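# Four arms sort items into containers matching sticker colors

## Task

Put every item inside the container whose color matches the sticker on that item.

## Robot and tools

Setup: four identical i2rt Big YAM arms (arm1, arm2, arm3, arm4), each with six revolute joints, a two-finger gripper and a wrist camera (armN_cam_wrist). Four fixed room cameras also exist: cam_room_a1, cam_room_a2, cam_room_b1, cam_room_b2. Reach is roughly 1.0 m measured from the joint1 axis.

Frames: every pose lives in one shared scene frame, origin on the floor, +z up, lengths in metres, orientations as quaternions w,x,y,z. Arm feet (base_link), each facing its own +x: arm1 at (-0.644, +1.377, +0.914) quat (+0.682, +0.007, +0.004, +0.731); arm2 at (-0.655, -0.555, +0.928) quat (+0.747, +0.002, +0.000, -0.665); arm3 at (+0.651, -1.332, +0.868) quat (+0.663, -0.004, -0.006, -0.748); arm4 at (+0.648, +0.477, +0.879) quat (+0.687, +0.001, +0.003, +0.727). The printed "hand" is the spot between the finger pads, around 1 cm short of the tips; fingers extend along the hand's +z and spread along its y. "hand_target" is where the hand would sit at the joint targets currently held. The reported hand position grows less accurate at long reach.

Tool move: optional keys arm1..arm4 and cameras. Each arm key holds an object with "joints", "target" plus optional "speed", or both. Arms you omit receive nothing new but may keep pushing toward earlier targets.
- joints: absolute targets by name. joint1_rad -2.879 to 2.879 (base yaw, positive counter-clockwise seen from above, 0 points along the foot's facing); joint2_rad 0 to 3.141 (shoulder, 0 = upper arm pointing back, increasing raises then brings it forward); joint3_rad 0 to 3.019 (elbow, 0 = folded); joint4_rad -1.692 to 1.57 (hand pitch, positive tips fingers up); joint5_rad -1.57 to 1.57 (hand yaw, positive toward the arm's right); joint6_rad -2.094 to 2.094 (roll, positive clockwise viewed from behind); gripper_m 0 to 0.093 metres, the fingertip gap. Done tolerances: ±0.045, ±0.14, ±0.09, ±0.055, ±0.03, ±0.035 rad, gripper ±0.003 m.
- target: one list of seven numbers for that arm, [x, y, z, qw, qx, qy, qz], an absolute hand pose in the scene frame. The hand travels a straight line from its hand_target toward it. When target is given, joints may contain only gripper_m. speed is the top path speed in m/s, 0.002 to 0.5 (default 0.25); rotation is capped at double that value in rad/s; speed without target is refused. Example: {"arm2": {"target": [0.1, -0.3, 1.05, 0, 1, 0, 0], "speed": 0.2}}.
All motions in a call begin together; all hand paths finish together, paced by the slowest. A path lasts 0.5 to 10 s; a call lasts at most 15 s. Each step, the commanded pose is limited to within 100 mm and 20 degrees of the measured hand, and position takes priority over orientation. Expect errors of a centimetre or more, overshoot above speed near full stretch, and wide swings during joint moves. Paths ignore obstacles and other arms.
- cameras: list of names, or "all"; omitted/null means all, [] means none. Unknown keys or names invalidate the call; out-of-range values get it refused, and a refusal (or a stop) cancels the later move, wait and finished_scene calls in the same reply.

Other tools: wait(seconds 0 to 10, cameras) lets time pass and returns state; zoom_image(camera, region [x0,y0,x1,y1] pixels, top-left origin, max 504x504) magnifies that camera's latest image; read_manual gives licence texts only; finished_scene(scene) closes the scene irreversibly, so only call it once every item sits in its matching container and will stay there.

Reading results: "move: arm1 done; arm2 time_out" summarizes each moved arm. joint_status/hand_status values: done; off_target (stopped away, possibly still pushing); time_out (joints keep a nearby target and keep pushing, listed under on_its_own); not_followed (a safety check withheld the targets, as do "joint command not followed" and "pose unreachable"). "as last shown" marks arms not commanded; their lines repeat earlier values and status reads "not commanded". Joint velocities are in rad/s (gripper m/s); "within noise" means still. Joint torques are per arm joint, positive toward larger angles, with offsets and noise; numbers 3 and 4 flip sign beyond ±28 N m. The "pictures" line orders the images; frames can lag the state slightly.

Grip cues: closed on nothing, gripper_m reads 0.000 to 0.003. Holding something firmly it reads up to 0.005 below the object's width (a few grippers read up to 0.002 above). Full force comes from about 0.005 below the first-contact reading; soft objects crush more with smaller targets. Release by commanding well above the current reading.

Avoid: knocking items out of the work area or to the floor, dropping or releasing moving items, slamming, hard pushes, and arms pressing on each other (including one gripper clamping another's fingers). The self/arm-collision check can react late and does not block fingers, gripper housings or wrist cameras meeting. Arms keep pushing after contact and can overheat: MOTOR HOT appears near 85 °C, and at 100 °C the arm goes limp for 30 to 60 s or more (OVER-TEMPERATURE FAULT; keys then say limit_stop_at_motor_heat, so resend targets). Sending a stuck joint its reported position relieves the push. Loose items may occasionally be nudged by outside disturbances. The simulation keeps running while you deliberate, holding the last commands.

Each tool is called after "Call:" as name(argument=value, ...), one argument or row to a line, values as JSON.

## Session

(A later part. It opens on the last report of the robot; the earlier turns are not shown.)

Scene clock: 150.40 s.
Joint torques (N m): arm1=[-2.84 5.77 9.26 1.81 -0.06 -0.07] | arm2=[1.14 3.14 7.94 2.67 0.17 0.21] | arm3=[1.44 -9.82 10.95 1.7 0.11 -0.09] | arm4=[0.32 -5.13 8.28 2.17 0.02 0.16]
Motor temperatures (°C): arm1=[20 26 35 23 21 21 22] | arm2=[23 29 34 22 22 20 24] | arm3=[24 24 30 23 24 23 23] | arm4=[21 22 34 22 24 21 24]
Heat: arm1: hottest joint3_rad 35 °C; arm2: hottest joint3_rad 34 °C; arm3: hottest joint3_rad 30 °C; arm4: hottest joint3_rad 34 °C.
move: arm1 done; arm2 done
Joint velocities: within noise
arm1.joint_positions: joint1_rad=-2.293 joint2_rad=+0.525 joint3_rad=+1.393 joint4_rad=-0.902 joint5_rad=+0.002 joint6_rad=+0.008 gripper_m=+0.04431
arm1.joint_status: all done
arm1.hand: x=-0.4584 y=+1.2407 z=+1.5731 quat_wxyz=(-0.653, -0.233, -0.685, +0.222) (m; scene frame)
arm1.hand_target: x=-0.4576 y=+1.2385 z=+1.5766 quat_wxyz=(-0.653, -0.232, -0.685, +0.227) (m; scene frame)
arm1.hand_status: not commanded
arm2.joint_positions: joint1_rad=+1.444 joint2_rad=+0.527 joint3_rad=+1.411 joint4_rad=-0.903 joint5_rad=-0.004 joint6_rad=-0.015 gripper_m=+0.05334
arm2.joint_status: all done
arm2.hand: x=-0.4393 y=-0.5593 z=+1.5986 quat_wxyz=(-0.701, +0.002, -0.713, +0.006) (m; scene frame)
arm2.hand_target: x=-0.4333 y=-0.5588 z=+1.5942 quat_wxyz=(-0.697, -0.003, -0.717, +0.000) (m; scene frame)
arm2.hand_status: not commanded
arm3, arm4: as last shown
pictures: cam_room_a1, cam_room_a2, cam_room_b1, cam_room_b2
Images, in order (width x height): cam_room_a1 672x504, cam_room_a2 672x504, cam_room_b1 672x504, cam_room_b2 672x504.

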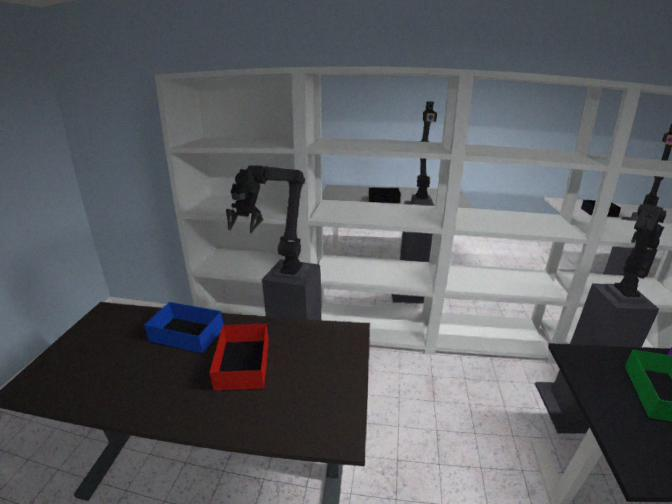

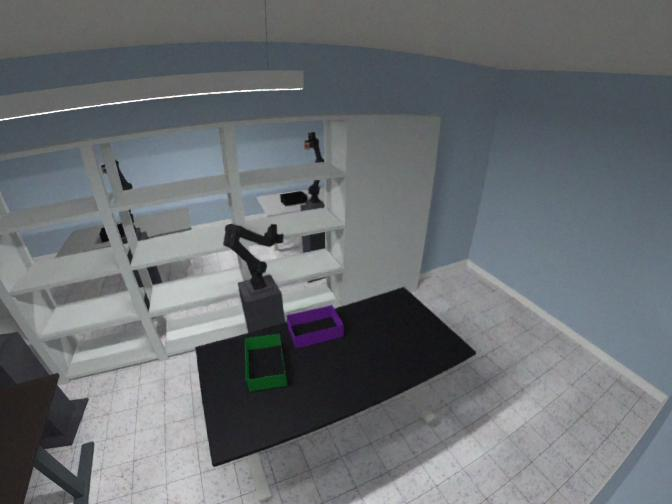

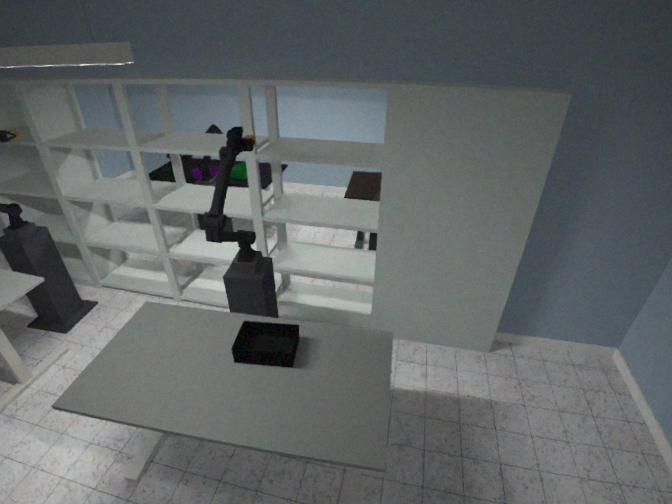

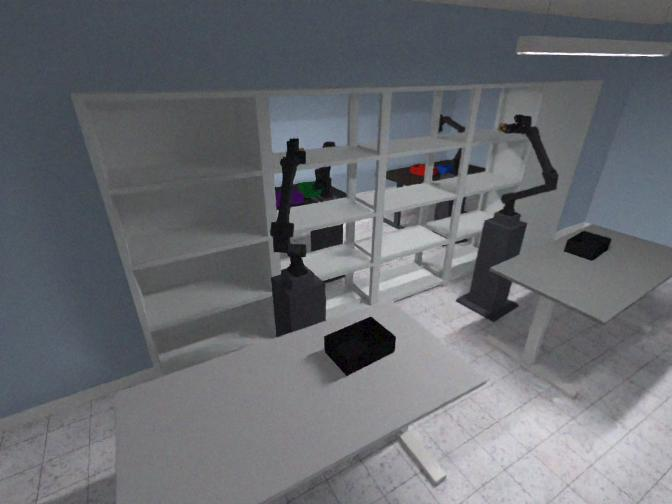

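Call:
move(
  arm1={"joints": {"joint1_rad": -2.592, "joint4_rad": -1.611}},
  arm2={"joints": {"joint1_rad": 0.628, "joint4_rad": -1.611}},
  arm3={"joints": {"joint1_rad": -2.0, "joint2_rad": 0.6, "joint3_rad": 1.2, "joint4_rad": -1.5}},
  cameras=[],
)

Call:
move(
  arm1={"joints": {"joint1_rad": -2.592, "joint2_rad": 1.433, "joint3_rad": 0.703, "joint4_rad": 0.468, "joint5_rad": -0.515, "joint6_rad": 0}},
  arm2={"joints": {"joint1_rad": 0.628, "joint2_rad": 1.288, "joint3_rad": 0.517, "joint4_rad": 0.515, "joint5_rad": -0.478, "joint6_rad": 0}},
  arm3={"joints": {"joint1_rad": -2.236, "joint2_rad": 0.928, "joint3_rad": 0.317, "joint4_rad": 0.37, "joint5_rad": -0.4, "joint6_rad": 0}},
  cameras=["arm1_cam_wrist", "arm2_cam_wrist"],
)

Call:
move(
  arm1={"target": [-0.042, 0.921, 1.09, 0.6242, 0.1664, 0.7506, -0.1384], "speed": 0.2},
  arm2={"target": [-0.035, -0.90, 1.125, 0.6429, 0.1315, 0.7461, -0.1133], "speed": 0.2},
  cameras=["arm1_cam_wrist", "arm2_cam_wrist"],
)

Scene clock: 172.30 s.
Joint torques (N m): arm1=[-2.08 5.77 9.09 1.13 0 -0.05] | arm2=[0.32 3.43 7.79 1.81 0.06 0.2] | arm3=[0.5 0.56 8.18 0.99 -0.03 -0.1] | arm4=[0.97 -5.13 8.17 1.99 0.01 0.13]
Motor temperatures (°C): arm1=[20 26 33 23 21 21 22] | arm2=[23 28 33 22 22 20 24] | arm3=[24 24 30 23 24 23 23] | arm4=[21 22 34 22 24 21 24]
Heat: arm1: hottest joint3_rad 33 °C; arm2: hottest joint3_rad 33 °C; arm3: hottest joint3_rad 30 °C; arm4: hottest joint3_rad 34 °C.
move: arm1 done; arm2 done; arm3 done
Joint velocities: within noise
arm1.joint_positions: joint1_rad=-2.585 joint2_rad=+0.526 joint3_rad=+1.393 joint4_rad=-1.604 joint5_rad=+0.001 joint6_rad=+0.007 gripper_m=+0.04431
arm1.joint_status: all done
arm1.hand: x=-0.5440 y=+1.2478 z=+1.4177 quat_wxyz=(-0.354, -0.418, -0.815, +0.186) (m; scene frame)
arm1.hand_target: x=-0.5444 y=+1.2467 z=+1.4194 quat_wxyz=(-0.351, -0.419, -0.817, +0.187) (m; scene frame)
arm1.hand_status: not commanded
arm2.joint_positions: joint1_rad=+0.634 joint2_rad=+0.527 joint3_rad=+1.410 joint4_rad=-1.600 joint5_rad=-0.002 joint6_rad=-0.014 gripper_m=+0.05330
arm2.joint_status: all done
arm2.hand: x=-0.5493 y=-0.6716 z=+1.4413 quat_wxyz=(-0.379, -0.357, -0.837, +0.165) (m; scene frame)
arm2.hand_target: x=-0.5490 y=-0.6736 z=+1.4353 quat_wxyz=(-0.369, -0.368, -0.838, +0.160) (m; scene frame)
arm2.hand_status: not commanded
arm3.joint_positions: joint1_rad=-1.989 joint2_rad=+0.602 joint3_rad=+1.205 joint4_rad=-1.493 joint5_rad=+0.001 joint6_rad=+0.005 gripper_m=+0.09306
arm3.joint_status: all done
arm3.hand: x=+0.4641 y=-1.2135 z=+1.2921 quat_wxyz=(+0.083, -0.909, +0.256, +0.319) (m; scene frame)
arm3.hand_target: x=+0.4669 y=-1.2127 z=+1.2892 quat_wxyz=(+0.083, -0.910, +0.259, +0.314) (m; scene frame)
arm3.hand_status: not commanded
arm4: as last shown
pictures: none
No camera images: "cameras" was empty.

Scene clock: 174.27 s.
Joint torques (N m): arm1=[-2.55 -7.82 11.28 2.76 -0.16 -0.07] | arm2=[0.26 -9.17 8.95 3.56 -0.32 0.18] | arm3=[0.79 -4.84 8.27 2.54 -0.17 -0.11] | arm4=[1.08 -5.77 8.28 2.04 0.02 0.12]
Motor temperatures (°C): arm1=[20 26 33 23 21 21 22] | arm2=[23 27 33 22 22 20 24] | arm3=[24 24 30 23 24 23 23] | arm4=[21 22 34 22 24 21 24]
Heat: arm1: hottest joint3_rad 33 °C; arm2: hottest joint3_rad 33 °C; arm3: hottest joint3_rad 30 °C; arm4: hottest joint3_rad 34 °C.
move: arm1 done; arm2 done; arm3 done
Joint velocities: within noise
arm1.joint_positions: joint1_rad=-2.585 joint2_rad=+1.430 joint3_rad=+0.680 joint4_rad=+0.446 joint5_rad=-0.513 joint6_rad=+0.006 gripper_m=+0.04428
arm1.joint_status: all done
arm1.hand: x=-0.2631 y=+0.9969 z=+1.0949 quat_wxyz=(-0.597, -0.224, -0.767, +0.078) (m; scene frame)
arm1.hand_target: x=-0.2603 y=+0.9874 z=+1.1092 quat_wxyz=(-0.610, -0.214, -0.758, +0.091) (m; scene frame)
arm1.hand_status: not commanded
arm2.joint_positions: joint1_rad=+0.634 joint2_rad=+1.284 joint3_rad=+0.523 joint4_rad=+0.489 joint5_rad=-0.474 joint6_rad=-0.012 gripper_m=+0.05334
arm2.joint_status: all done
arm2.hand: x=-0.2743 y=-0.8501 z=+1.1165 quat_wxyz=(-0.614, -0.175, -0.767, +0.065) (m; scene frame)
arm2.hand_target: x=-0.2759 y=-0.8515 z=+1.1174 quat_wxyz=(-0.619, -0.177, -0.762, +0.065) (m; scene frame)
arm2.hand_status: not commanded
arm3.joint_positions: joint1_rad=-2.228 joint2_rad=+0.936 joint3_rad=+0.320 joint4_rad=+0.352 joint5_rad=-0.398 joint6_rad=+0.005 gripper_m=+0.09306
arm3.joint_status: all done
arm3.hand: x=+0.3279 y=-1.1035 z=+1.0582 quat_wxyz=(+0.074, -0.766, +0.190, +0.609) (m; scene frame)
arm3.hand_target: x=+0.3296 y=-1.1015 z=+1.0638 quat_wxyz=(+0.082, -0.760, +0.186, +0.617) (m; scene frame)
arm3.hand_status: not commanded
arm4.joint_positions: joint1_rad=+0.728 joint2_rad=+0.941 joint3_rad=+0.315 joint4_rad=+0.350 joint5_rad=-0.400 joint6_rad=-0.011 gripper_m=+0.09311
arm4.joint_status: not commanded
arm4.hand: x=+0.3284 y=+0.7047 z=+1.0694 quat_wxyz=(-0.082, +0.768, -0.185, -0.608) (m; scene frame)
arm4.hand_target: x=+0.3274 y=+0.7048 z=+1.0795 quat_wxyz=(-0.085, +0.758, -0.183, -0.620) (m; scene frame)
arm4.hand_status: not commanded
pictures: arm1_cam_wrist, arm2_cam_wrist
Images, in order (width x height): arm1_cam_wrist 672x504, arm2_cam_wrist 672x504.

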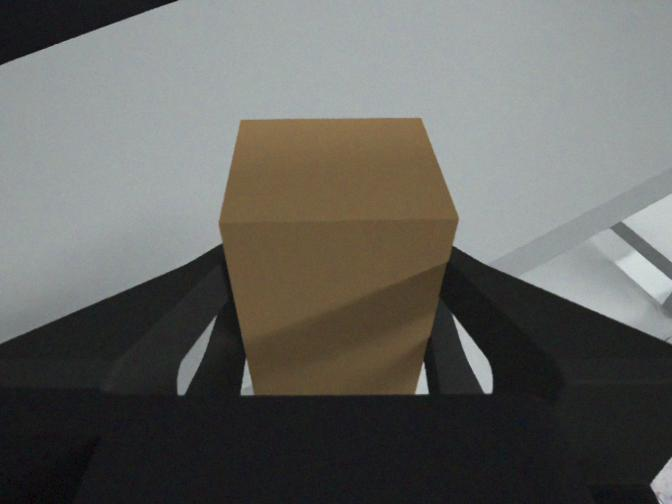

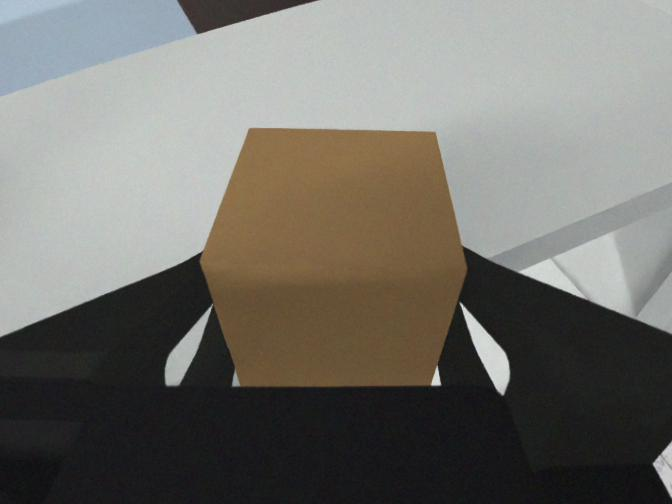

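Scene clock: 176.10 s.
Joint torques (N m): arm1=[-1.67 -14.8 14.78 1.47 0.04 -0.07] | arm2=[1.03 -16.15 14.09 2.24 0.1 -0.09] | arm3=[0.73 -4.89 8.27 2.55 -0.17 -0.1] | arm4=[1.03 -5.25 8.14 2.17 -0.02 0.12]
Motor temperatures (°C): arm1=[20 26 33 23 21 21 22] | arm2=[23 27 33 22 22 20 24] | arm3=[24 24 30 23 24 23 23] | arm4=[21 22 34 22 24 21 24]
Heat: arm1: hottest joint3_rad 33 °C; arm2: hottest joint3_rad 33 °C; arm3: hottest joint3_rad 30 °C; arm4: hottest joint3_rad 34 °C.
move: arm1 off_target; arm2 off_target
Joint velocities: within noise
arm1.joint_positions: joint1_rad=-2.356 joint2_rad=+1.903 joint3_rad=+1.190 joint4_rad=+0.498 joint5_rad=-0.273 joint6_rad=-0.035 gripper_m=+0.04428
arm1.joint_status: not commanded
arm1.hand: x=-0.0584 y=+0.9305 z=+1.0687 quat_wxyz=(-0.611, -0.177, -0.761, +0.129) (m; scene frame)
arm1.hand_target: x=-0.0437 y=+0.9222 z=+1.0904 quat_wxyz=(-0.624, -0.167, -0.751, +0.138) (m; scene frame)
arm1.hand_status: off_target (0.029 m and 2.5 deg from the pose sent, 0.234 m and 10.2 deg at the start)
arm2.joint_positions: joint1_rad=+0.896 joint2_rad=+1.786 joint3_rad=+1.048 joint4_rad=+0.564 joint5_rad=-0.206 joint6_rad=-0.019 gripper_m=+0.05334
arm2.joint_status: not commanded
arm2.hand: x=-0.0513 y=-0.8921 z=+1.1149 quat_wxyz=(-0.636, -0.140, -0.751, +0.105) (m; scene frame)
arm2.hand_target: x=-0.0362 y=-0.8993 z=+1.1251 quat_wxyz=(-0.643, -0.132, -0.746, +0.113) (m; scene frame)
arm2.hand_status: off_target (0.021 m and 1.7 deg from the pose sent, 0.245 m and 8.5 deg at the start)
arm3, arm4: as last shown
arm3.joint_positions: joint1_rad=-2.228 joint2_rad=+0.936 joint3_rad=+0.320 joint4_rad=+0.353 joint5_rad=-0.398 joint6_rad=+0.005 gripper_m=+0.09306
arm3.hand: x=+0.3279 y=-1.1035 z=+1.0583 quat_wxyz=(+0.074, -0.766, +0.190, +0.609) (m; scene frame)
pictures: arm1_cam_wrist, arm2_cam_wrist
Images, in order (width x height): arm1_cam_wrist 672x504, arm2_cam_wrist 672x504.

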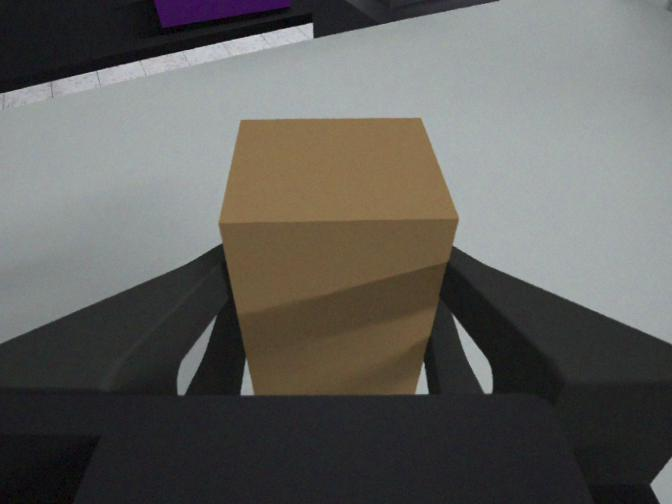

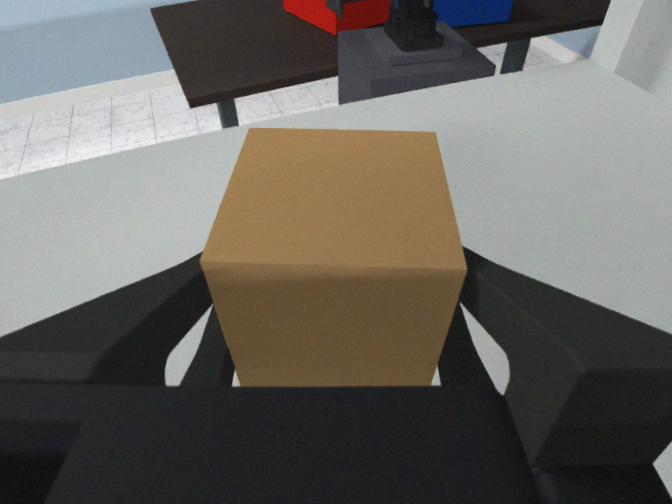

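Call:
move(
  arm1={"target": [-0.042, 0.921, 1.04, 0.6501, 0.1615, 0.7284, -0.1441], "speed": 0.12},
  arm2={"target": [-0.035, -0.90, 1.055, 0.6525, 0.13, 0.7376, -0.115], "speed": 0.12},
  cameras=[],
)

Call:
move(
  arm1={"target": [-0.042, 0.921, 1.022, 0.6501, 0.1615, 0.7284, -0.1441], "speed": 0.05},
  arm2={"target": [-0.035, -0.90, 1.03, 0.6525, 0.13, 0.7376, -0.115], "speed": 0.05},
  cameras=["arm1_cam_wrist", "arm2_cam_wrist"],
)

Scene clock: 194.93 s.
Joint torques (N m): arm1=[-1.79 -16.09 10.91 2.73 -0.07 0.11] | arm2=[0.97 -17.79 10.03 3.64 0.02 -0.03] | arm3=[0.79 -4.84 8.27 2.55 -0.16 -0.11] | arm4=[0.85 -5.13 8.24 2.06 0.04 0.15]
Motor temperatures (°C): arm1=[20 25 34 23 21 21 22] | arm2=[23 27 33 22 22 20 24] | arm3=[24 23 30 23 24 23 23] | arm4=[21 22 34 22 24 21 24]
Heat: arm1: hottest joint3_rad 34 °C; arm2: hottest joint3_rad 33 °C; arm3: hottest joint3_rad 30 °C; arm4: hottest joint3_rad 34 °C.
move: arm1 off_target; arm2 done
Joint velocities: within noise
arm1.joint_positions: joint1_rad=-2.356 joint2_rad=+2.021 joint3_rad=+1.190 joint4_rad=+0.690 joint5_rad=-0.273 joint6_rad=-0.031 gripper_m=+0.04428
arm1.joint_status: not commanded
arm1.hand: x=-0.0516 y=+0.9241 z=+1.0294 quat_wxyz=(-0.636, -0.167, -0.740, +0.142) (m; scene frame)
arm1.hand_target: x=-0.0426 y=+0.9213 z=+1.0399 quat_wxyz=(-0.650, -0.162, -0.729, +0.144) (m; scene frame)
arm1.hand_status: off_target (0.015 m and 2.2 deg from the pose sent, 0.034 m and 6.3 deg at the start)
arm2.joint_positions: joint1_rad=+0.896 joint2_rad=+1.942 joint3_rad=+1.048 joint4_rad=+0.741 joint5_rad=-0.206 joint6_rad=-0.020 gripper_m=+0.05334
arm2.joint_status: not commanded
arm2.hand: x=-0.0420 y=-0.8977 z=+1.0521 quat_wxyz=(-0.643, -0.137, -0.745, +0.108) (m; scene frame)
arm2.hand_target: x=-0.0352 y=-0.8999 z=+1.0551 quat_wxyz=(-0.652, -0.130, -0.738, +0.115) (m; scene frame)
arm2.hand_status: done (0.008 m and 1.8 deg from the pose sent, 0.063 m and 2.9 deg at the start)
arm3, arm4: as last shown
pictures: none
No camera images: "cameras" was empty.

Scene clock: 196.07 s.
Joint torques (N m): arm1=[-1.73 -13.92 10.91 2.11 0 0.1] | arm2=[1.08 -17.67 9.44 3.67 0.03 -0.02] | arm3=[0.85 -4.78 8.31 2.58 -0.15 -0.11] | arm4=[1.32 -5.48 8.14 2.1 -0.01 0.15]
Motor temperatures (°C): arm1=[20 25 34 23 21 21 22] | arm2=[23 27 33 22 22 20 24] | arm3=[24 23 30 23 24 23 23] | arm4=[21 22 34 22 24 21 24]
Heat: arm1: hottest joint3_rad 34 °C; arm2: hottest joint3_rad 33 °C; arm3: hottest joint3_rad 30 °C; arm4: hottest joint3_rad 34 °C.
move: arm1 off_target; arm2 done
Joint velocities: within noise
arm1.joint_positions: joint1_rad=-2.356 joint2_rad=+2.039 joint3_rad=+1.190 joint4_rad=+0.737 joint5_rad=-0.273 joint6_rad=-0.028 gripper_m=+0.04428
arm1.joint_status: not commanded
arm1.hand: x=-0.0506 y=+0.9232 z=+1.0279 quat_wxyz=(-0.646, -0.163, -0.731, +0.146) (m; scene frame)
arm1.hand_target: x=-0.0425 y=+0.9213 z=+1.0221 quat_wxyz=(-0.650, -0.162, -0.728, +0.144) (m; scene frame)
arm1.hand_status: off_target (0.011 m and 0.6 deg from the pose sent, 0.013 m and 2.1 deg at the start)
arm2.joint_positions: joint1_rad=+0.896 joint2_rad=+1.992 joint3_rad=+1.048 joint4_rad=+0.798 joint5_rad=-0.206 joint6_rad=-0.020 gripper_m=+0.05334
arm2.joint_status: not commanded
arm2.hand: x=-0.0409 y=-0.8983 z=+1.0321 quat_wxyz=(-0.646, -0.136, -0.743, +0.109) (m; scene frame)
arm2.hand_target: x=-0.0352 y=-0.8999 z=+1.0301 quat_wxyz=(-0.652, -0.130, -0.738, +0.115) (m; scene frame)
arm2.hand_status: done (0.006 m and 1.4 deg from the pose sent, 0.023 m and 1.8 deg at the start)
arm3, arm4: as last shown
pictures: arm1_cam_wrist, arm2_cam_wrist
Images, in order (width x height): arm1_cam_wrist 672x504, arm2_cam_wrist 672x504.

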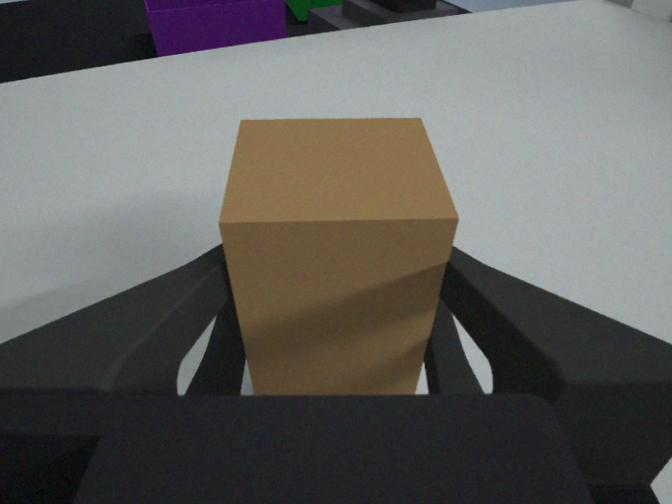

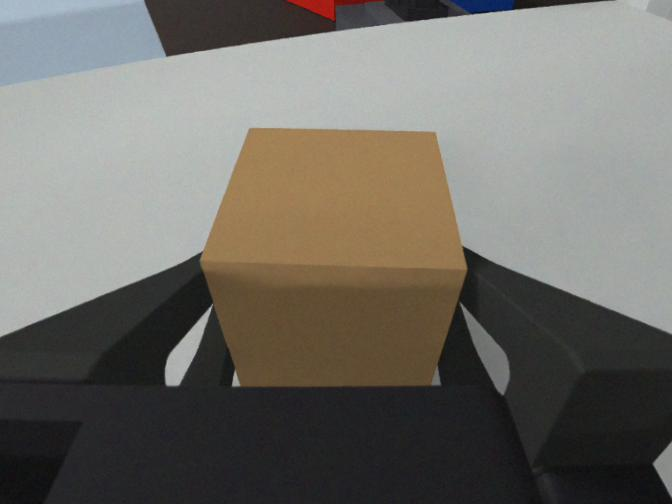

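Call:
move(
  arm1={"joints": {"gripper_m": 0.08}},
  arm2={"target": [-0.035, -0.90, 1.012, 0.6525, 0.13, 0.7376, -0.115], "speed": 0.05},
  cameras=["arm1_cam_wrist"],
)

Call:
move(
  arm1={"target": [-0.20, 0.993, 1.075, 0.6242, 0.1664, 0.7506, -0.1384], "speed": 0.15},
  arm2={"target": [-0.035, -0.90, 1.0, 0.6525, 0.13, 0.7376, -0.115], "speed": 0.05},
  cameras=["arm1_cam_wrist", "arm2_cam_wrist"],
)

Scene clock: 202.30 s.
Joint torques (N m): arm1=[-1.67 -15.27 10.77 2.3 -0.03 0.07] | arm2=[0.97 -16.38 9.25 3.37 0.01 -0.02] | arm3=[0.62 -4.89 8.27 2.55 -0.16 -0.11] | arm4=[1.32 -5.48 8.23 2.02 0.02 0.13]
Motor temperatures (°C): arm1=[20 25 33 23 21 21 22] | arm2=[23 27 33 22 22 20 24] | arm3=[24 23 30 23 24 23 23] | arm4=[21 22 34 22 24 21 24]
Heat: arm1: hottest joint3_rad 33 °C; arm2: hottest joint3_rad 33 °C; arm3: hottest joint3_rad 30 °C; arm4: hottest joint3_rad 34 °C.
move: arm1 done; arm2 off_target
Joint velocities: within noise
arm1.joint_positions: joint1_rad=-2.356 joint2_rad=+2.054 joint3_rad=+1.190 joint4_rad=+0.737 joint5_rad=-0.273 joint6_rad=-0.028 gripper_m=+0.07996
arm1.joint_status: all done
arm1.hand: x=-0.0509 y=+0.9234 z=+1.0172 quat_wxyz=(-0.641, -0.166, -0.735, +0.143) (m; scene frame)
arm1.hand_target: x=-0.0425 y=+0.9213 z=+1.0219 quat_wxyz=(-0.650, -0.162, -0.728, +0.144) (m; scene frame)
arm1.hand_status: not commanded
arm2.joint_positions: joint1_rad=+0.896 joint2_rad=+2.017 joint3_rad=+1.048 joint4_rad=+0.846 joint5_rad=-0.206 joint6_rad=-0.020 gripper_m=+0.05334
arm2.joint_status: not commanded
arm2.hand: x=-0.0402 y=-0.8987 z=+1.0261 quat_wxyz=(-0.654, -0.134, -0.736, +0.113) (m; scene frame)
arm2.hand_target: x=-0.0356 y=-0.8997 z=+1.0121 quat_wxyz=(-0.652, -0.130, -0.738, +0.115) (m; scene frame)
arm2.hand_status: off_target (0.015 m and 0.5 deg from the pose sent, 0.021 m and 1.4 deg at the start)
arm3, arm4: as last shown
pictures: arm1_cam_wrist
Images, in order (width x height): arm1_cam_wrist 672x504.

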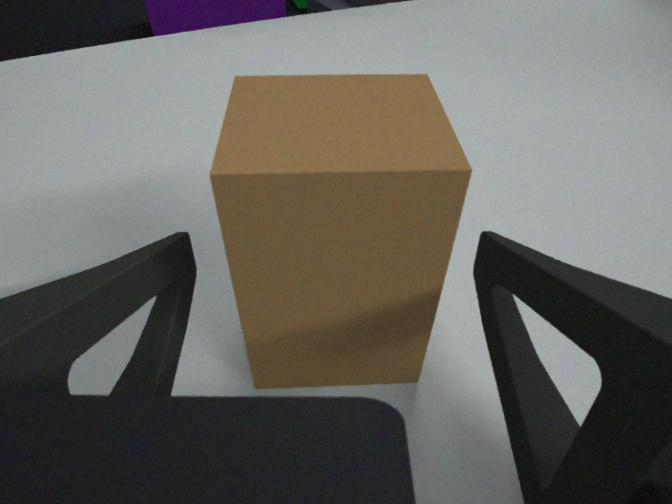

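Scene clock: 204.17 s.
Joint torques (N m): arm1=[-2.08 -10.23 8.21 1.36 -0.1 -0.03] | arm2=[0.97 -15.38 9.05 2.89 0.01 -0.02] | arm3=[0.79 -4.89 8.31 2.54 -0.17 -0.11] | arm4=[0.97 -5.3 8.23 2.09 0.01 0.13]
Motor temperatures (°C): arm1=[20 25 33 23 21 21 22] | arm2=[23 27 33 22 22 20 25] | arm3=[24 23 30 23 24 23 23] | arm4=[21 22 34 22 24 21 24]
Heat: arm1: hottest joint3_rad 33 °C; arm2: hottest joint3_rad 33 °C; arm3: hottest joint3_rad 30 °C; arm4: hottest joint3_rad 34 °C.
move: arm1 done; arm2 off_target
Joint velocities: within noise
arm1.joint_positions: joint1_rad=-2.458 joint2_rad=+1.632 joint3_rad=+0.739 joint4_rad=+0.708 joint5_rad=-0.383 joint6_rad=-0.056 gripper_m=+0.07996
arm1.joint_status: not commanded
arm1.hand: x=-0.1970 y=+0.9958 z=+1.0694 quat_wxyz=(-0.624, -0.168, -0.752, +0.133) (m; scene frame)
arm1.hand_target: x=-0.1999 y=+0.9930 z=+1.0750 quat_wxyz=(-0.624, -0.166, -0.751, +0.138) (m; scene frame)
arm1.hand_status: done (0.007 m and 0.6 deg from the pose sent, 0.174 m and 2.7 deg at the start)
arm2.joint_positions: joint1_rad=+0.896 joint2_rad=+2.031 joint3_rad=+1.048 joint4_rad=+0.884 joint5_rad=-0.206 joint6_rad=-0.020 gripper_m=+0.05334
arm2.joint_status: not commanded
arm2.hand: x=-0.0397 y=-0.8990 z=+1.0259 quat_wxyz=(-0.662, -0.131, -0.729, +0.116) (m; scene frame)
arm2.hand_target: x=-0.0363 y=-0.8993 z=+1.0003 quat_wxyz=(-0.652, -0.130, -0.738, +0.115) (m; scene frame)
arm2.hand_status: off_target (0.026 m and 1.5 deg from the pose sent, 0.027 m and 0.5 deg at the start)
arm3, arm4: as last shown
pictures: arm1_cam_wrist, arm2_cam_wrist
Images, in order (width x height): arm1_cam_wrist 672x504, arm2_cam_wrist 672x504.

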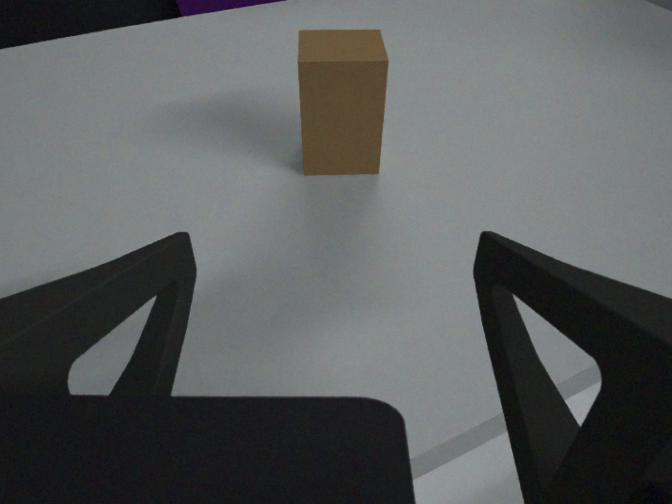

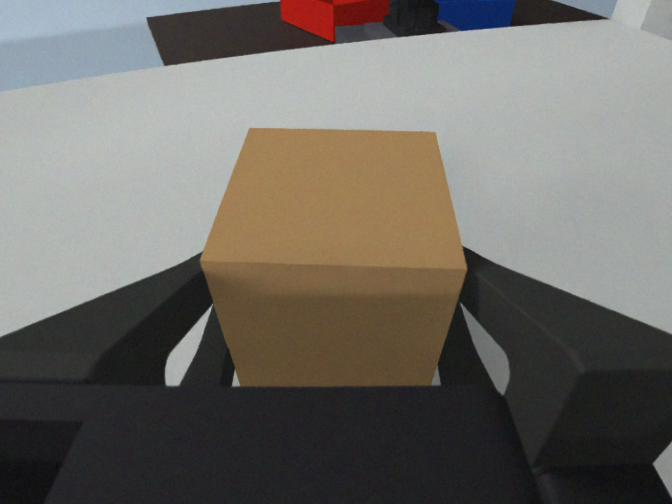

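Call:
move(
  arm2={"joints": {"gripper_m": 0.082}},
  cameras=["arm2_cam_wrist"],
)

Call:
move(
  arm2={"target": [-0.20, -0.84, 1.06, 0.6525, 0.13, 0.7376, -0.115], "speed": 0.15},
  arm3={"target": [0.11, -0.926, 1.08, 0.1139, -0.7432, 0.131, 0.6461], "speed": 0.2},
  arm4={"target": [0.11, 0.883, 1.085, 0.1083, -0.7444, 0.1245, 0.6471], "speed": 0.2},
  cameras=["arm2_cam_wrist", "arm3_cam_wrist", "arm4_cam_wrist"],
)

Scene clock: 236.43 s.
Joint torques (N m): arm1=[-2.43 -10.58 8.35 1.44 -0.05 -0.05] | arm2=[1.2 -15.56 9.03 2.82 -0.08 -0.02] | arm3=[0.85 -4.95 8.34 2.58 -0.16 -0.11] | arm4=[0.85 -5.01 8.17 2.17 0.05 0.15]
Motor temperatures (°C): arm1=[20 25 33 23 21 21 22] | arm2=[23 27 31 22 22 20 25] | arm3=[24 23 30 23 24 23 23] | arm4=[21 22 34 22 24 21 24]
Heat: arm1: hottest joint3_rad 33 °C; arm2: hottest joint3_rad 31 °C; arm3: hottest joint3_rad 30 °C; arm4: hottest joint3_rad 34 °C.
move: arm2 done
Joint velocities: within noise
arm1, arm3, arm4: as last shown
arm1.joint_positions: joint1_rad=-2.458 joint2_rad=+1.632 joint3_rad=+0.739 joint4_rad=+0.708 joint5_rad=-0.383 joint6_rad=-0.057 gripper_m=+0.07996
arm2.joint_positions: joint1_rad=+0.892 joint2_rad=+2.033 joint3_rad=+1.048 joint4_rad=+0.886 joint5_rad=-0.204 joint6_rad=-0.020 gripper_m=+0.08192
arm2.joint_status: all done
arm2.hand: x=-0.0412 y=-0.9017 z=+1.0253 quat_wxyz=(-0.662, -0.133, -0.728, +0.118) (m; scene frame)
arm2.hand_target: x=-0.0363 y=-0.8994 z=+1.0005 quat_wxyz=(-0.653, -0.130, -0.738, +0.115) (m; scene frame)
arm2.hand_status: not commanded
pictures: arm2_cam_wrist
Images, in order (width x height): arm2_cam_wrist 672x504.

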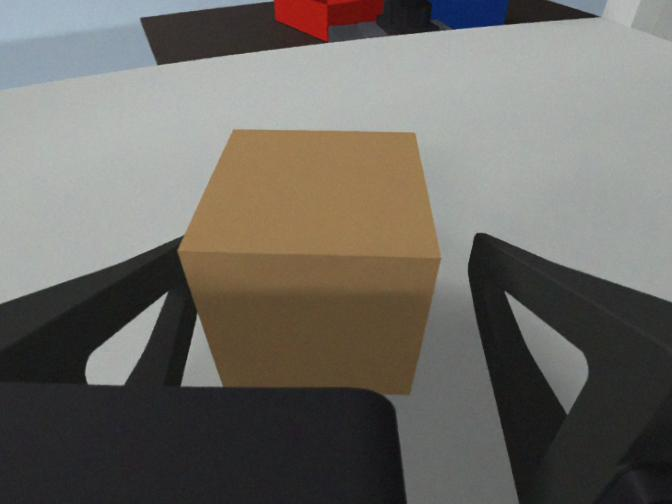

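Scene clock: 238.40 s.
Joint torques (N m): arm1=[-2.26 -11.11 8.28 1.33 -0.05 -0.05] | arm2=[0.03 -13.68 6.15 3.14 -0.23 -0.08] | arm3=[2.49 -15.97 11.52 1.48 -0.03 -0.13] | arm4=[1.73 -16.03 10.32 1.26 -0.08 -0.1]
Motor temperatures (°C): arm1=[20 25 33 23 21 21 22] | arm2=[23 27 31 22 22 20 25] | arm3=[24 23 30 23 24 23 23] | arm4=[21 22 34 22 24 21 24]
Heat: arm1: hottest joint3_rad 33 °C; arm2: hottest joint3_rad 31 °C; arm3: hottest joint3_rad 30 °C; arm4: hottest joint3_rad 34 °C.
move: arm2 done; arm3 off_target; arm4 off_target
Joint velocities: within noise
arm1: as last shown
arm2.joint_positions: joint1_rad=+0.810 joint2_rad=+1.666 joint3_rad=+0.574 joint4_rad=+0.950 joint5_rad=-0.296 joint6_rad=-0.027 gripper_m=+0.08193
arm2.joint_status: not commanded
arm2.hand: x=-0.1956 y=-0.8388 z=+1.0562 quat_wxyz=(-0.649, -0.136, -0.741, +0.107) (m; scene frame)
arm2.hand_target: x=-0.1999 y=-0.8401 z=+1.0600 quat_wxyz=(-0.652, -0.130, -0.738, +0.115) (m; scene frame)
arm2.hand_status: done (0.006 m and 1.3 deg from the pose sent, 0.174 m and 1.6 deg at the start)
arm3.joint_positions: joint1_rad=-2.199 joint2_rad=+1.705 joint3_rad=+0.985 joint4_rad=+0.553 joint5_rad=-0.381 joint6_rad=-0.058 gripper_m=+0.09306
arm3.joint_status: not commanded
arm3.hand: x=+0.1261 y=-0.9277 z=+1.0668 quat_wxyz=(+0.111, -0.748, +0.143, +0.638) (m; scene frame)
arm3.hand_target: x=+0.1107 y=-0.9268 z=+1.0802 quat_wxyz=(+0.114, -0.743, +0.131, +0.646) (m; scene frame)
arm3.hand_status: off_target (0.021 m and 1.8 deg from the pose sent, 0.282 m and 9.5 deg at the start)
arm4.joint_positions: joint1_rad=+0.761 joint2_rad=+1.723 joint3_rad=+0.983 joint4_rad=+0.567 joint5_rad=-0.405 joint6_rad=-0.053 gripper_m=+0.09311
arm4.joint_status: not commanded
arm4.hand: x=+0.1234 y=+0.8786 z=+1.0776 quat_wxyz=(-0.104, +0.747, -0.137, -0.642) (m; scene frame)
arm4.hand_target: x=+0.1106 y=+0.8825 z=+1.0852 quat_wxyz=(-0.108, +0.744, -0.125, -0.647) (m; scene frame)
arm4.hand_status: off_target (0.016 m and 1.6 deg from the pose sent, 0.282 m and 9.3 deg at the start)
pictures: arm2_cam_wrist, arm3_cam_wrist, arm4_cam_wrist
Images, in order (width x height): arm2_cam_wrist 672x504, arm3_cam_wrist 672x504, arm4_cam_wrist 672x504.

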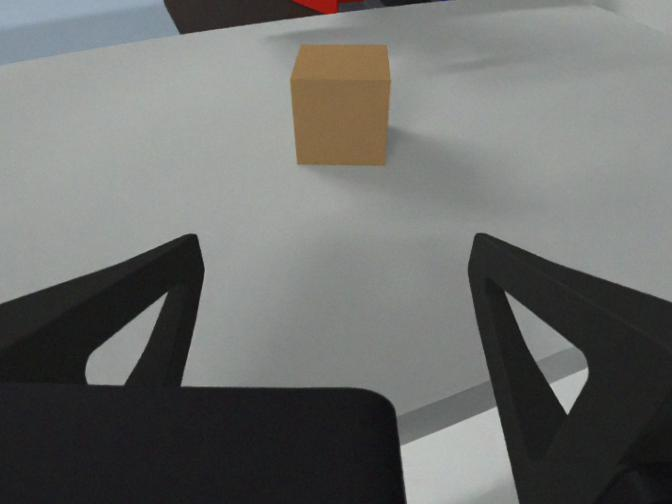

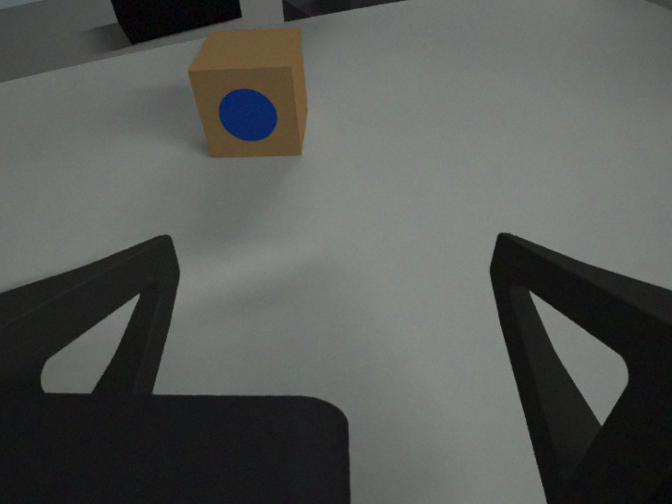

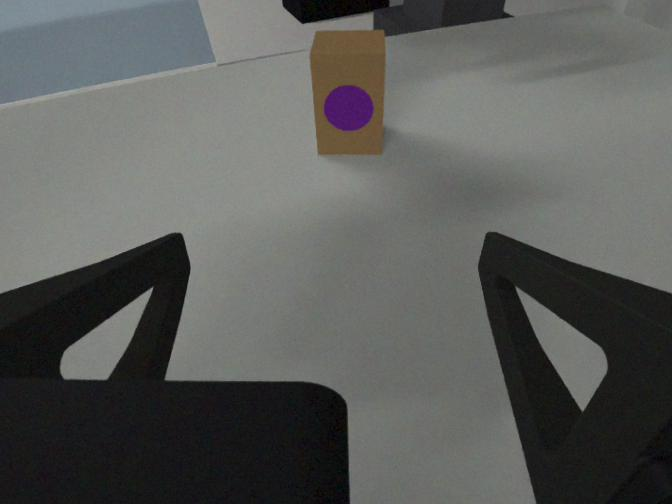

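Call:
zoom_image(
  camera="arm3_cam_wrist",
  region=[170, 10, 330, 180],
)

Call:
zoom_image(
  camera="arm4_cam_wrist",
  region=[270, 10, 430, 180],
)

Scaled by 2.965.

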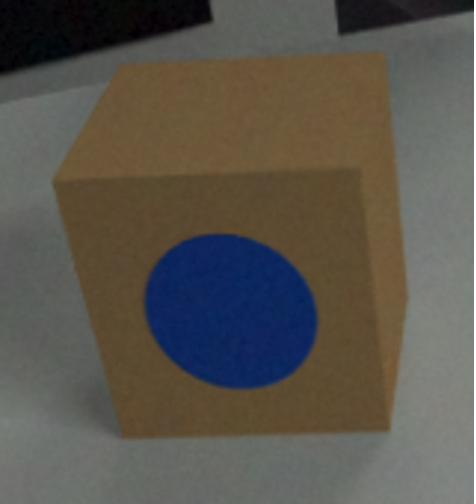

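Scaled by 2.965.

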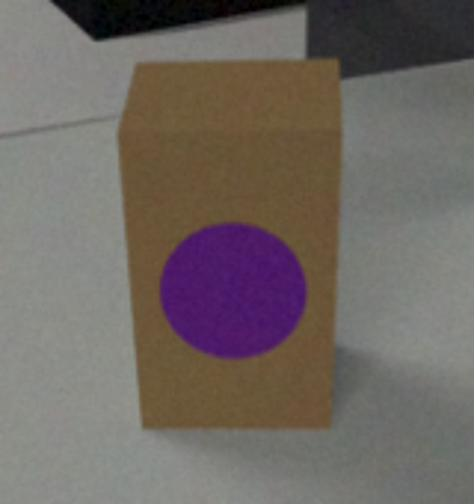

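Call:
move(
  arm3={"target": [0.072, -0.957, 1.062, 0.1054, -0.7449, 0.1213, 0.6476], "speed": 0.15},
  arm4={"target": [0.03, 0.917, 1.06, 0.1083, -0.7444, 0.1245, 0.6471], "speed": 0.15},
  cameras=["arm3_cam_wrist", "arm4_cam_wrist"],
)

Scene clock: 268.67 s.
Joint torques (N m): arm1=[-2.96 -11.28 8.21 1.4 -0.07 -0.08] | arm2=[0.15 -13.8 6.11 3.18 -0.23 -0.09] | arm3=[2.08 -16.15 11.64 2.61 0.05 -0.04] | arm4=[1.14 -19.66 11.03 0.92 0.18 0.04]
Motor temperatures (°C): arm1=[20 25 33 23 21 21 22] | arm2=[23 26 31 23 22 20 24] | arm3=[24 25 30 23 24 23 23] | arm4=[21 23 37 22 24 21 24]
Heat: arm1: hottest joint3_rad 33 °C; arm2: hottest joint3_rad 31 °C; arm3: hottest joint3_rad 30 °C; arm4: hottest joint3_rad 37 °C.
move: arm3 off_target; arm4 off_target
Joint velocities: within noise
arm1, arm2: as last shown
arm3.joint_positions: joint1_rad=-2.110 joint2_rad=+1.756 joint3_rad=+0.998 joint4_rad=+0.568 joint5_rad=-0.325 joint6_rad=-0.059 gripper_m=+0.09306
arm3.joint_status: not commanded
arm3.hand: x=+0.0895 y=-0.9621 z=+1.0441 quat_wxyz=(+0.099, -0.758, +0.132, +0.631) (m; scene frame)
arm3.hand_target: x=+0.0734 y=-0.9579 z=+1.0624 quat_wxyz=(+0.105, -0.745, +0.121, +0.648) (m; scene frame)
arm3.hand_status: off_target (0.026 m and 2.9 deg from the pose sent, 0.062 m and 2.9 deg at the start)
arm4.joint_positions: joint1_rad=+0.812 joint2_rad=+1.932 joint3_rad=+1.225 joint4_rad=+0.542 joint5_rad=-0.364 joint6_rad=-0.054 gripper_m=+0.09311
arm4.joint_status: not commanded
arm4.hand: x=+0.0437 y=+0.9103 z=+1.0542 quat_wxyz=(-0.105, +0.747, -0.130, -0.643) (m; scene frame)
arm4.hand_target: x=+0.0308 y=+0.9162 z=+1.0601 quat_wxyz=(-0.108, +0.744, -0.125, -0.647) (m; scene frame)
arm4.hand_status: off_target (0.016 m and 0.9 deg from the pose sent, 0.103 m and 1.6 deg at the start)
pictures: arm3_cam_wrist, arm4_cam_wrist
Images, in order (width x height): arm3_cam_wrist 672x504, arm4_cam_wrist 672x504.

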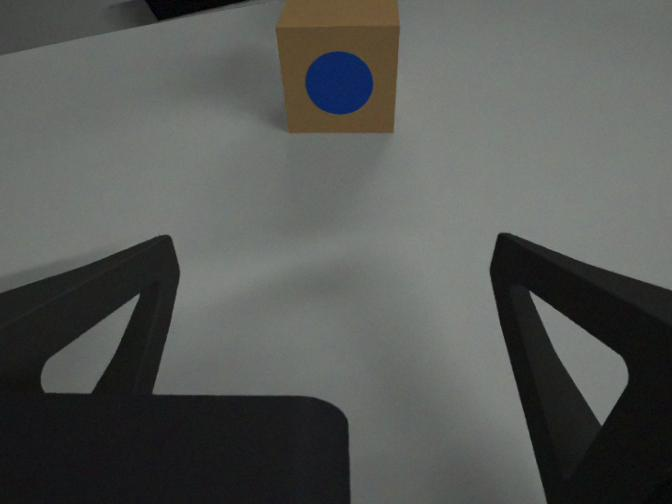

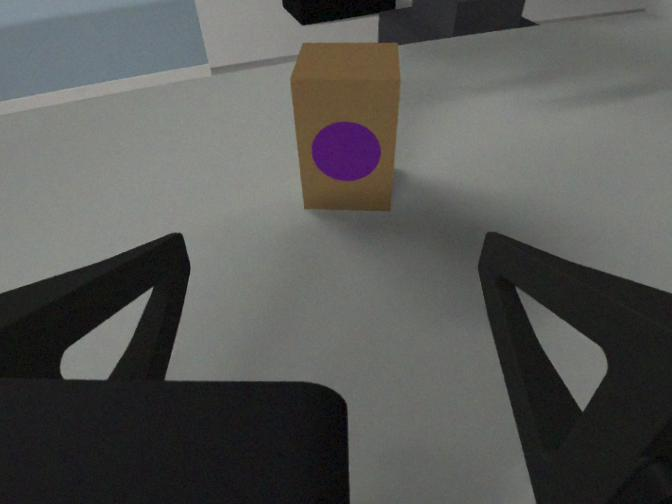

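Call:
move(
  arm3={"target": [-0.067, -0.907, 1.056, 0.1095, -0.7443, 0.126, 0.647], "speed": 0.15},
  arm4={"target": [-0.06, 0.953, 1.052, 0.1083, -0.7444, 0.1245, 0.6471], "speed": 0.15},
  cameras=["arm3_cam_wrist", "arm4_cam_wrist"],
)

Scene clock: 282.67 s.
Joint torques (N m): arm1=[-2.14 -10.7 8.16 1.46 -0.09 -0.02] | arm2=[0.15 -13.8 6.13 3.14 -0.23 -0.08] | arm3=[2.32 -22.01 12.94 1.54 0.06 0.02] | arm4=[1.55 -22.42 11.95 0.98 0.15 0.04]
Motor temperatures (°C): arm1=[20 25 33 23 21 21 22] | arm2=[23 26 30 23 22 20 24] | arm3=[24 25 31 23 24 23 23] | arm4=[21 23 38 22 24 21 24]
Heat: arm1: hottest joint3_rad 33 °C; arm2: hottest joint3_rad 30 °C; arm3: hottest joint3_rad 31 °C; arm4: hottest joint3_rad 38 °C.
move: arm3 off_target; arm4 off_target
Joint velocities: within noise
arm1, arm2: as last shown
arm3.joint_positions: joint1_rad=-2.042 joint2_rad=+2.062 joint3_rad=+1.479 joint4_rad=+0.419 joint5_rad=-0.243 joint6_rad=-0.053 gripper_m=+0.09306
arm3.joint_status: not commanded
arm3.hand: x=-0.0499 y=-0.9072 z=+1.0437 quat_wxyz=(+0.111, -0.752, +0.130, +0.637) (m; scene frame)
arm3.hand_target: x=-0.0657 y=-0.9078 z=+1.0562 quat_wxyz=(+0.110, -0.744, +0.126, +0.647) (m; scene frame)
arm3.hand_status: off_target (0.021 m and 1.5 deg from the pose sent, 0.166 m and 2.9 deg at the start)
arm4.joint_positions: joint1_rad=+0.856 joint2_rad=+2.132 joint3_rad=+1.563 joint4_rad=+0.412 joint5_rad=-0.321 joint6_rad=-0.054 gripper_m=+0.09311
arm4.joint_status: not commanded
arm4.hand: x=-0.0460 y=+0.9478 z=+1.0526 quat_wxyz=(-0.108, +0.746, -0.126, -0.645) (m; scene frame)
arm4.hand_target: x=-0.0591 y=+0.9521 z=+1.0522 quat_wxyz=(-0.108, +0.744, -0.124, -0.647) (m; scene frame)
arm4.hand_status: off_target (0.015 m and 0.4 deg from the pose sent, 0.112 m and 0.9 deg at the start)
pictures: arm3_cam_wrist, arm4_cam_wrist
Images, in order (width x height): arm3_cam_wrist 672x504, arm4_cam_wrist 672x504.

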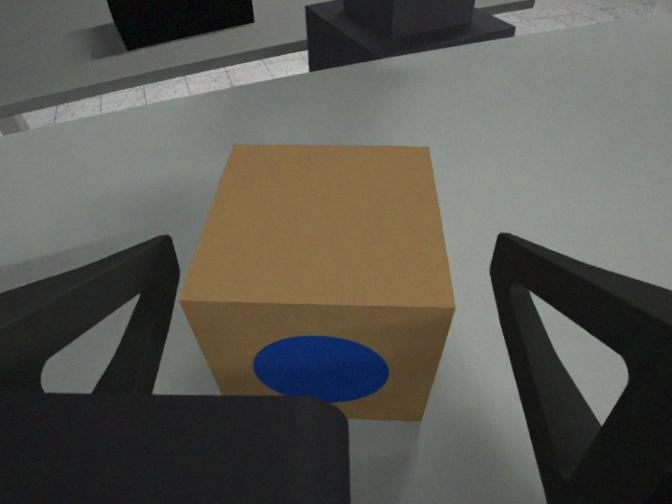

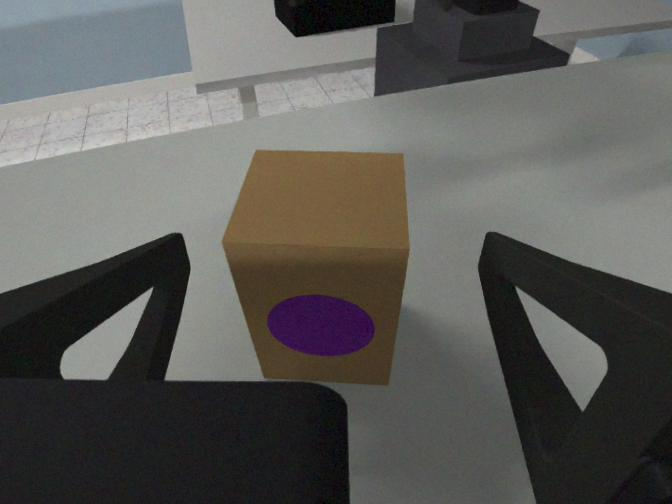

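Call:
move(
  arm3={"joints": {"gripper_m": 0.045}},
  arm4={"joints": {"gripper_m": 0.033}},
  cameras=["arm3_cam_wrist", "arm4_cam_wrist"],
)

Call:
move(
  arm3={"target": [-0.06, -0.91, 1.140, 0.1095, -0.7443, 0.126, 0.647], "speed": 0.15},
  arm4={"target": [-0.055, 0.951, 1.135, 0.1083, -0.7444, 0.1245, 0.6471], "speed": 0.15},
  cameras=["arm3_cam_wrist", "arm4_cam_wrist"],
)

Scene clock: 289.67 s.
Joint torques (N m): arm1=[-2.96 -10.81 8.27 1.31 -0.11 -0.06] | arm2=[0.03 -13.68 6.12 3.12 -0.23 -0.09] | arm3=[2.26 -21.95 12.96 1.54 0.04 0.02] | arm4=[1.32 -22.07 12.07 1.01 0.14 0.07]
Motor temperatures (°C): arm1=[20 25 33 23 21 21 22] | arm2=[23 26 30 23 22 20 23] | arm3=[24 25 31 23 24 23 23] | arm4=[21 24 37 22 24 21 24]
Heat: arm1: hottest joint3_rad 33 °C; arm2: hottest joint3_rad 30 °C; arm3: hottest joint3_rad 31 °C; arm4: hottest joint3_rad 37 °C.
move: arm3 off_target; arm4 off_target
Joint velocities: within noise
arm1, arm2: as last shown
arm3.joint_positions: joint1_rad=-2.042 joint2_rad=+2.062 joint3_rad=+1.479 joint4_rad=+0.419 joint5_rad=-0.243 joint6_rad=-0.053 gripper_m=+0.05343
arm3.joint_status: gripper_m off_target (ended at +0.05346, target +0.04500)
arm3.hand: x=-0.0500 y=-0.9074 z=+1.0437 quat_wxyz=(+0.111, -0.752, +0.130, +0.637) (m; scene frame)
arm3.hand_target: x=-0.0658 y=-0.9080 z=+1.0562 quat_wxyz=(+0.109, -0.744, +0.126, +0.647) (m; scene frame)
arm3.hand_status: not commanded
arm4.joint_positions: joint1_rad=+0.856 joint2_rad=+2.132 joint3_rad=+1.563 joint4_rad=+0.412 joint5_rad=-0.320 joint6_rad=-0.054 gripper_m=+0.04457
arm4.joint_status: gripper_m off_target (ended at +0.04459, target +0.03300)
arm4.hand: x=-0.0461 y=+0.9480 z=+1.0524 quat_wxyz=(-0.108, +0.746, -0.126, -0.645) (m; scene frame)
arm4.hand_target: x=-0.0591 y=+0.9522 z=+1.0519 quat_wxyz=(-0.108, +0.744, -0.125, -0.647) (m; scene frame)
arm4.hand_status: not commanded
pictures: arm3_cam_wrist, arm4_cam_wrist
Images, in order (width x height): arm3_cam_wrist 672x504, arm4_cam_wrist 672x504.

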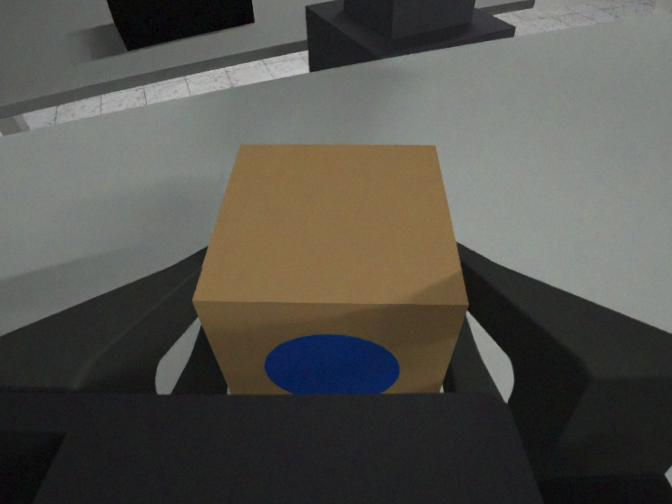

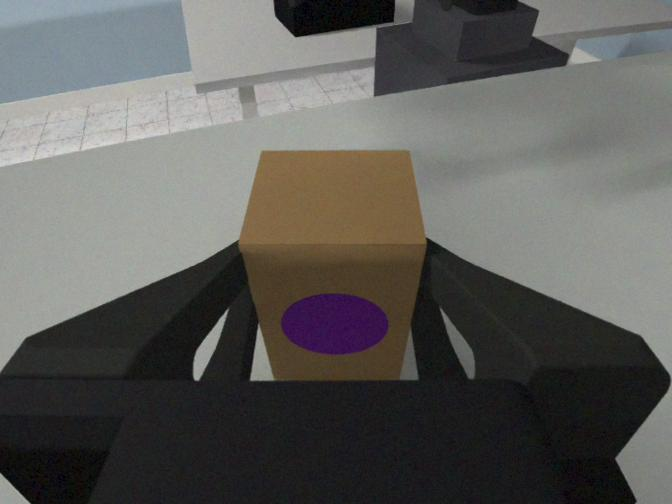

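Scene clock: 291.03 s.
Joint torques (N m): arm1=[-2.67 -10.87 8.1 1.33 -0.11 -0.04] | arm2=[0.21 -13.86 6.12 3.12 -0.22 -0.07] | arm3=[2.26 -23.77 13.65 1.66 0 0.02] | arm4=[1.14 -26.23 12.45 1.09 0.05 0.02]
Motor temperatures (°C): arm1=[20 25 33 23 21 21 22] | arm2=[23 26 30 23 22 20 23] | arm3=[24 25 31 23 24 23 23] | arm4=[21 24 37 22 24 21 25]
Heat: arm1: hottest joint3_rad 33 °C; arm2: hottest joint3_rad 30 °C; arm3: hottest joint3_rad 31 °C; arm4: hottest joint3_rad 37 °C.
move: arm3 off_target; arm4 off_target
Joint velocities: within noise
arm1, arm2: as last shown
arm3.joint_positions: joint1_rad=-2.042 joint2_rad=+1.967 joint3_rad=+1.522 joint4_rad=+0.250 joint5_rad=-0.243 joint6_rad=-0.053 gripper_m=+0.05343
arm3.joint_status: not commanded
arm3.hand: x=-0.0459 y=-0.9094 z=+1.1036 quat_wxyz=(+0.106, -0.761, +0.134, +0.626) (m; scene frame)
arm3.hand_target: x=-0.0578 y=-0.9115 z=+1.1400 quat_wxyz=(+0.109, -0.744, +0.126, +0.647) (m; scene frame)
arm3.hand_status: off_target (0.039 m and 3.2 deg from the pose sent, 0.097 m and 1.5 deg at the start)
arm4.joint_positions: joint1_rad=+0.856 joint2_rad=+2.063 joint3_rad=+1.604 joint4_rad=+0.252 joint5_rad=-0.320 joint6_rad=-0.054 gripper_m=+0.04457
arm4.joint_status: not commanded
arm4.hand: x=-0.0444 y=+0.9470 z=+1.0948 quat_wxyz=(-0.099, +0.760, -0.134, -0.628) (m; scene frame)
arm4.hand_target: x=-0.0529 y=+0.9494 z=+1.1348 quat_wxyz=(-0.108, +0.744, -0.125, -0.647) (m; scene frame)
arm4.hand_status: off_target (0.042 m and 3.2 deg from the pose sent, 0.083 m and 0.4 deg at the start)
pictures: arm3_cam_wrist, arm4_cam_wrist
Images, in order (width x height): arm3_cam_wrist 672x504, arm4_cam_wrist 672x504.

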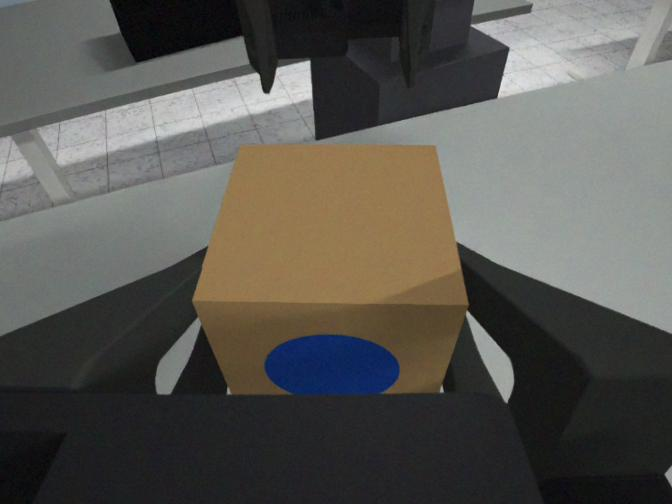

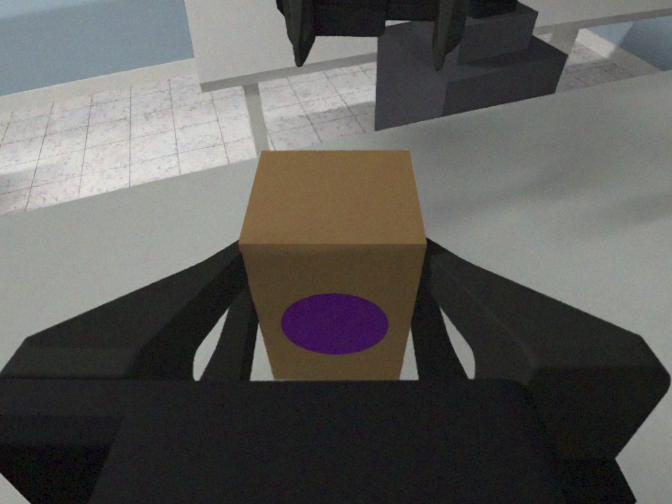

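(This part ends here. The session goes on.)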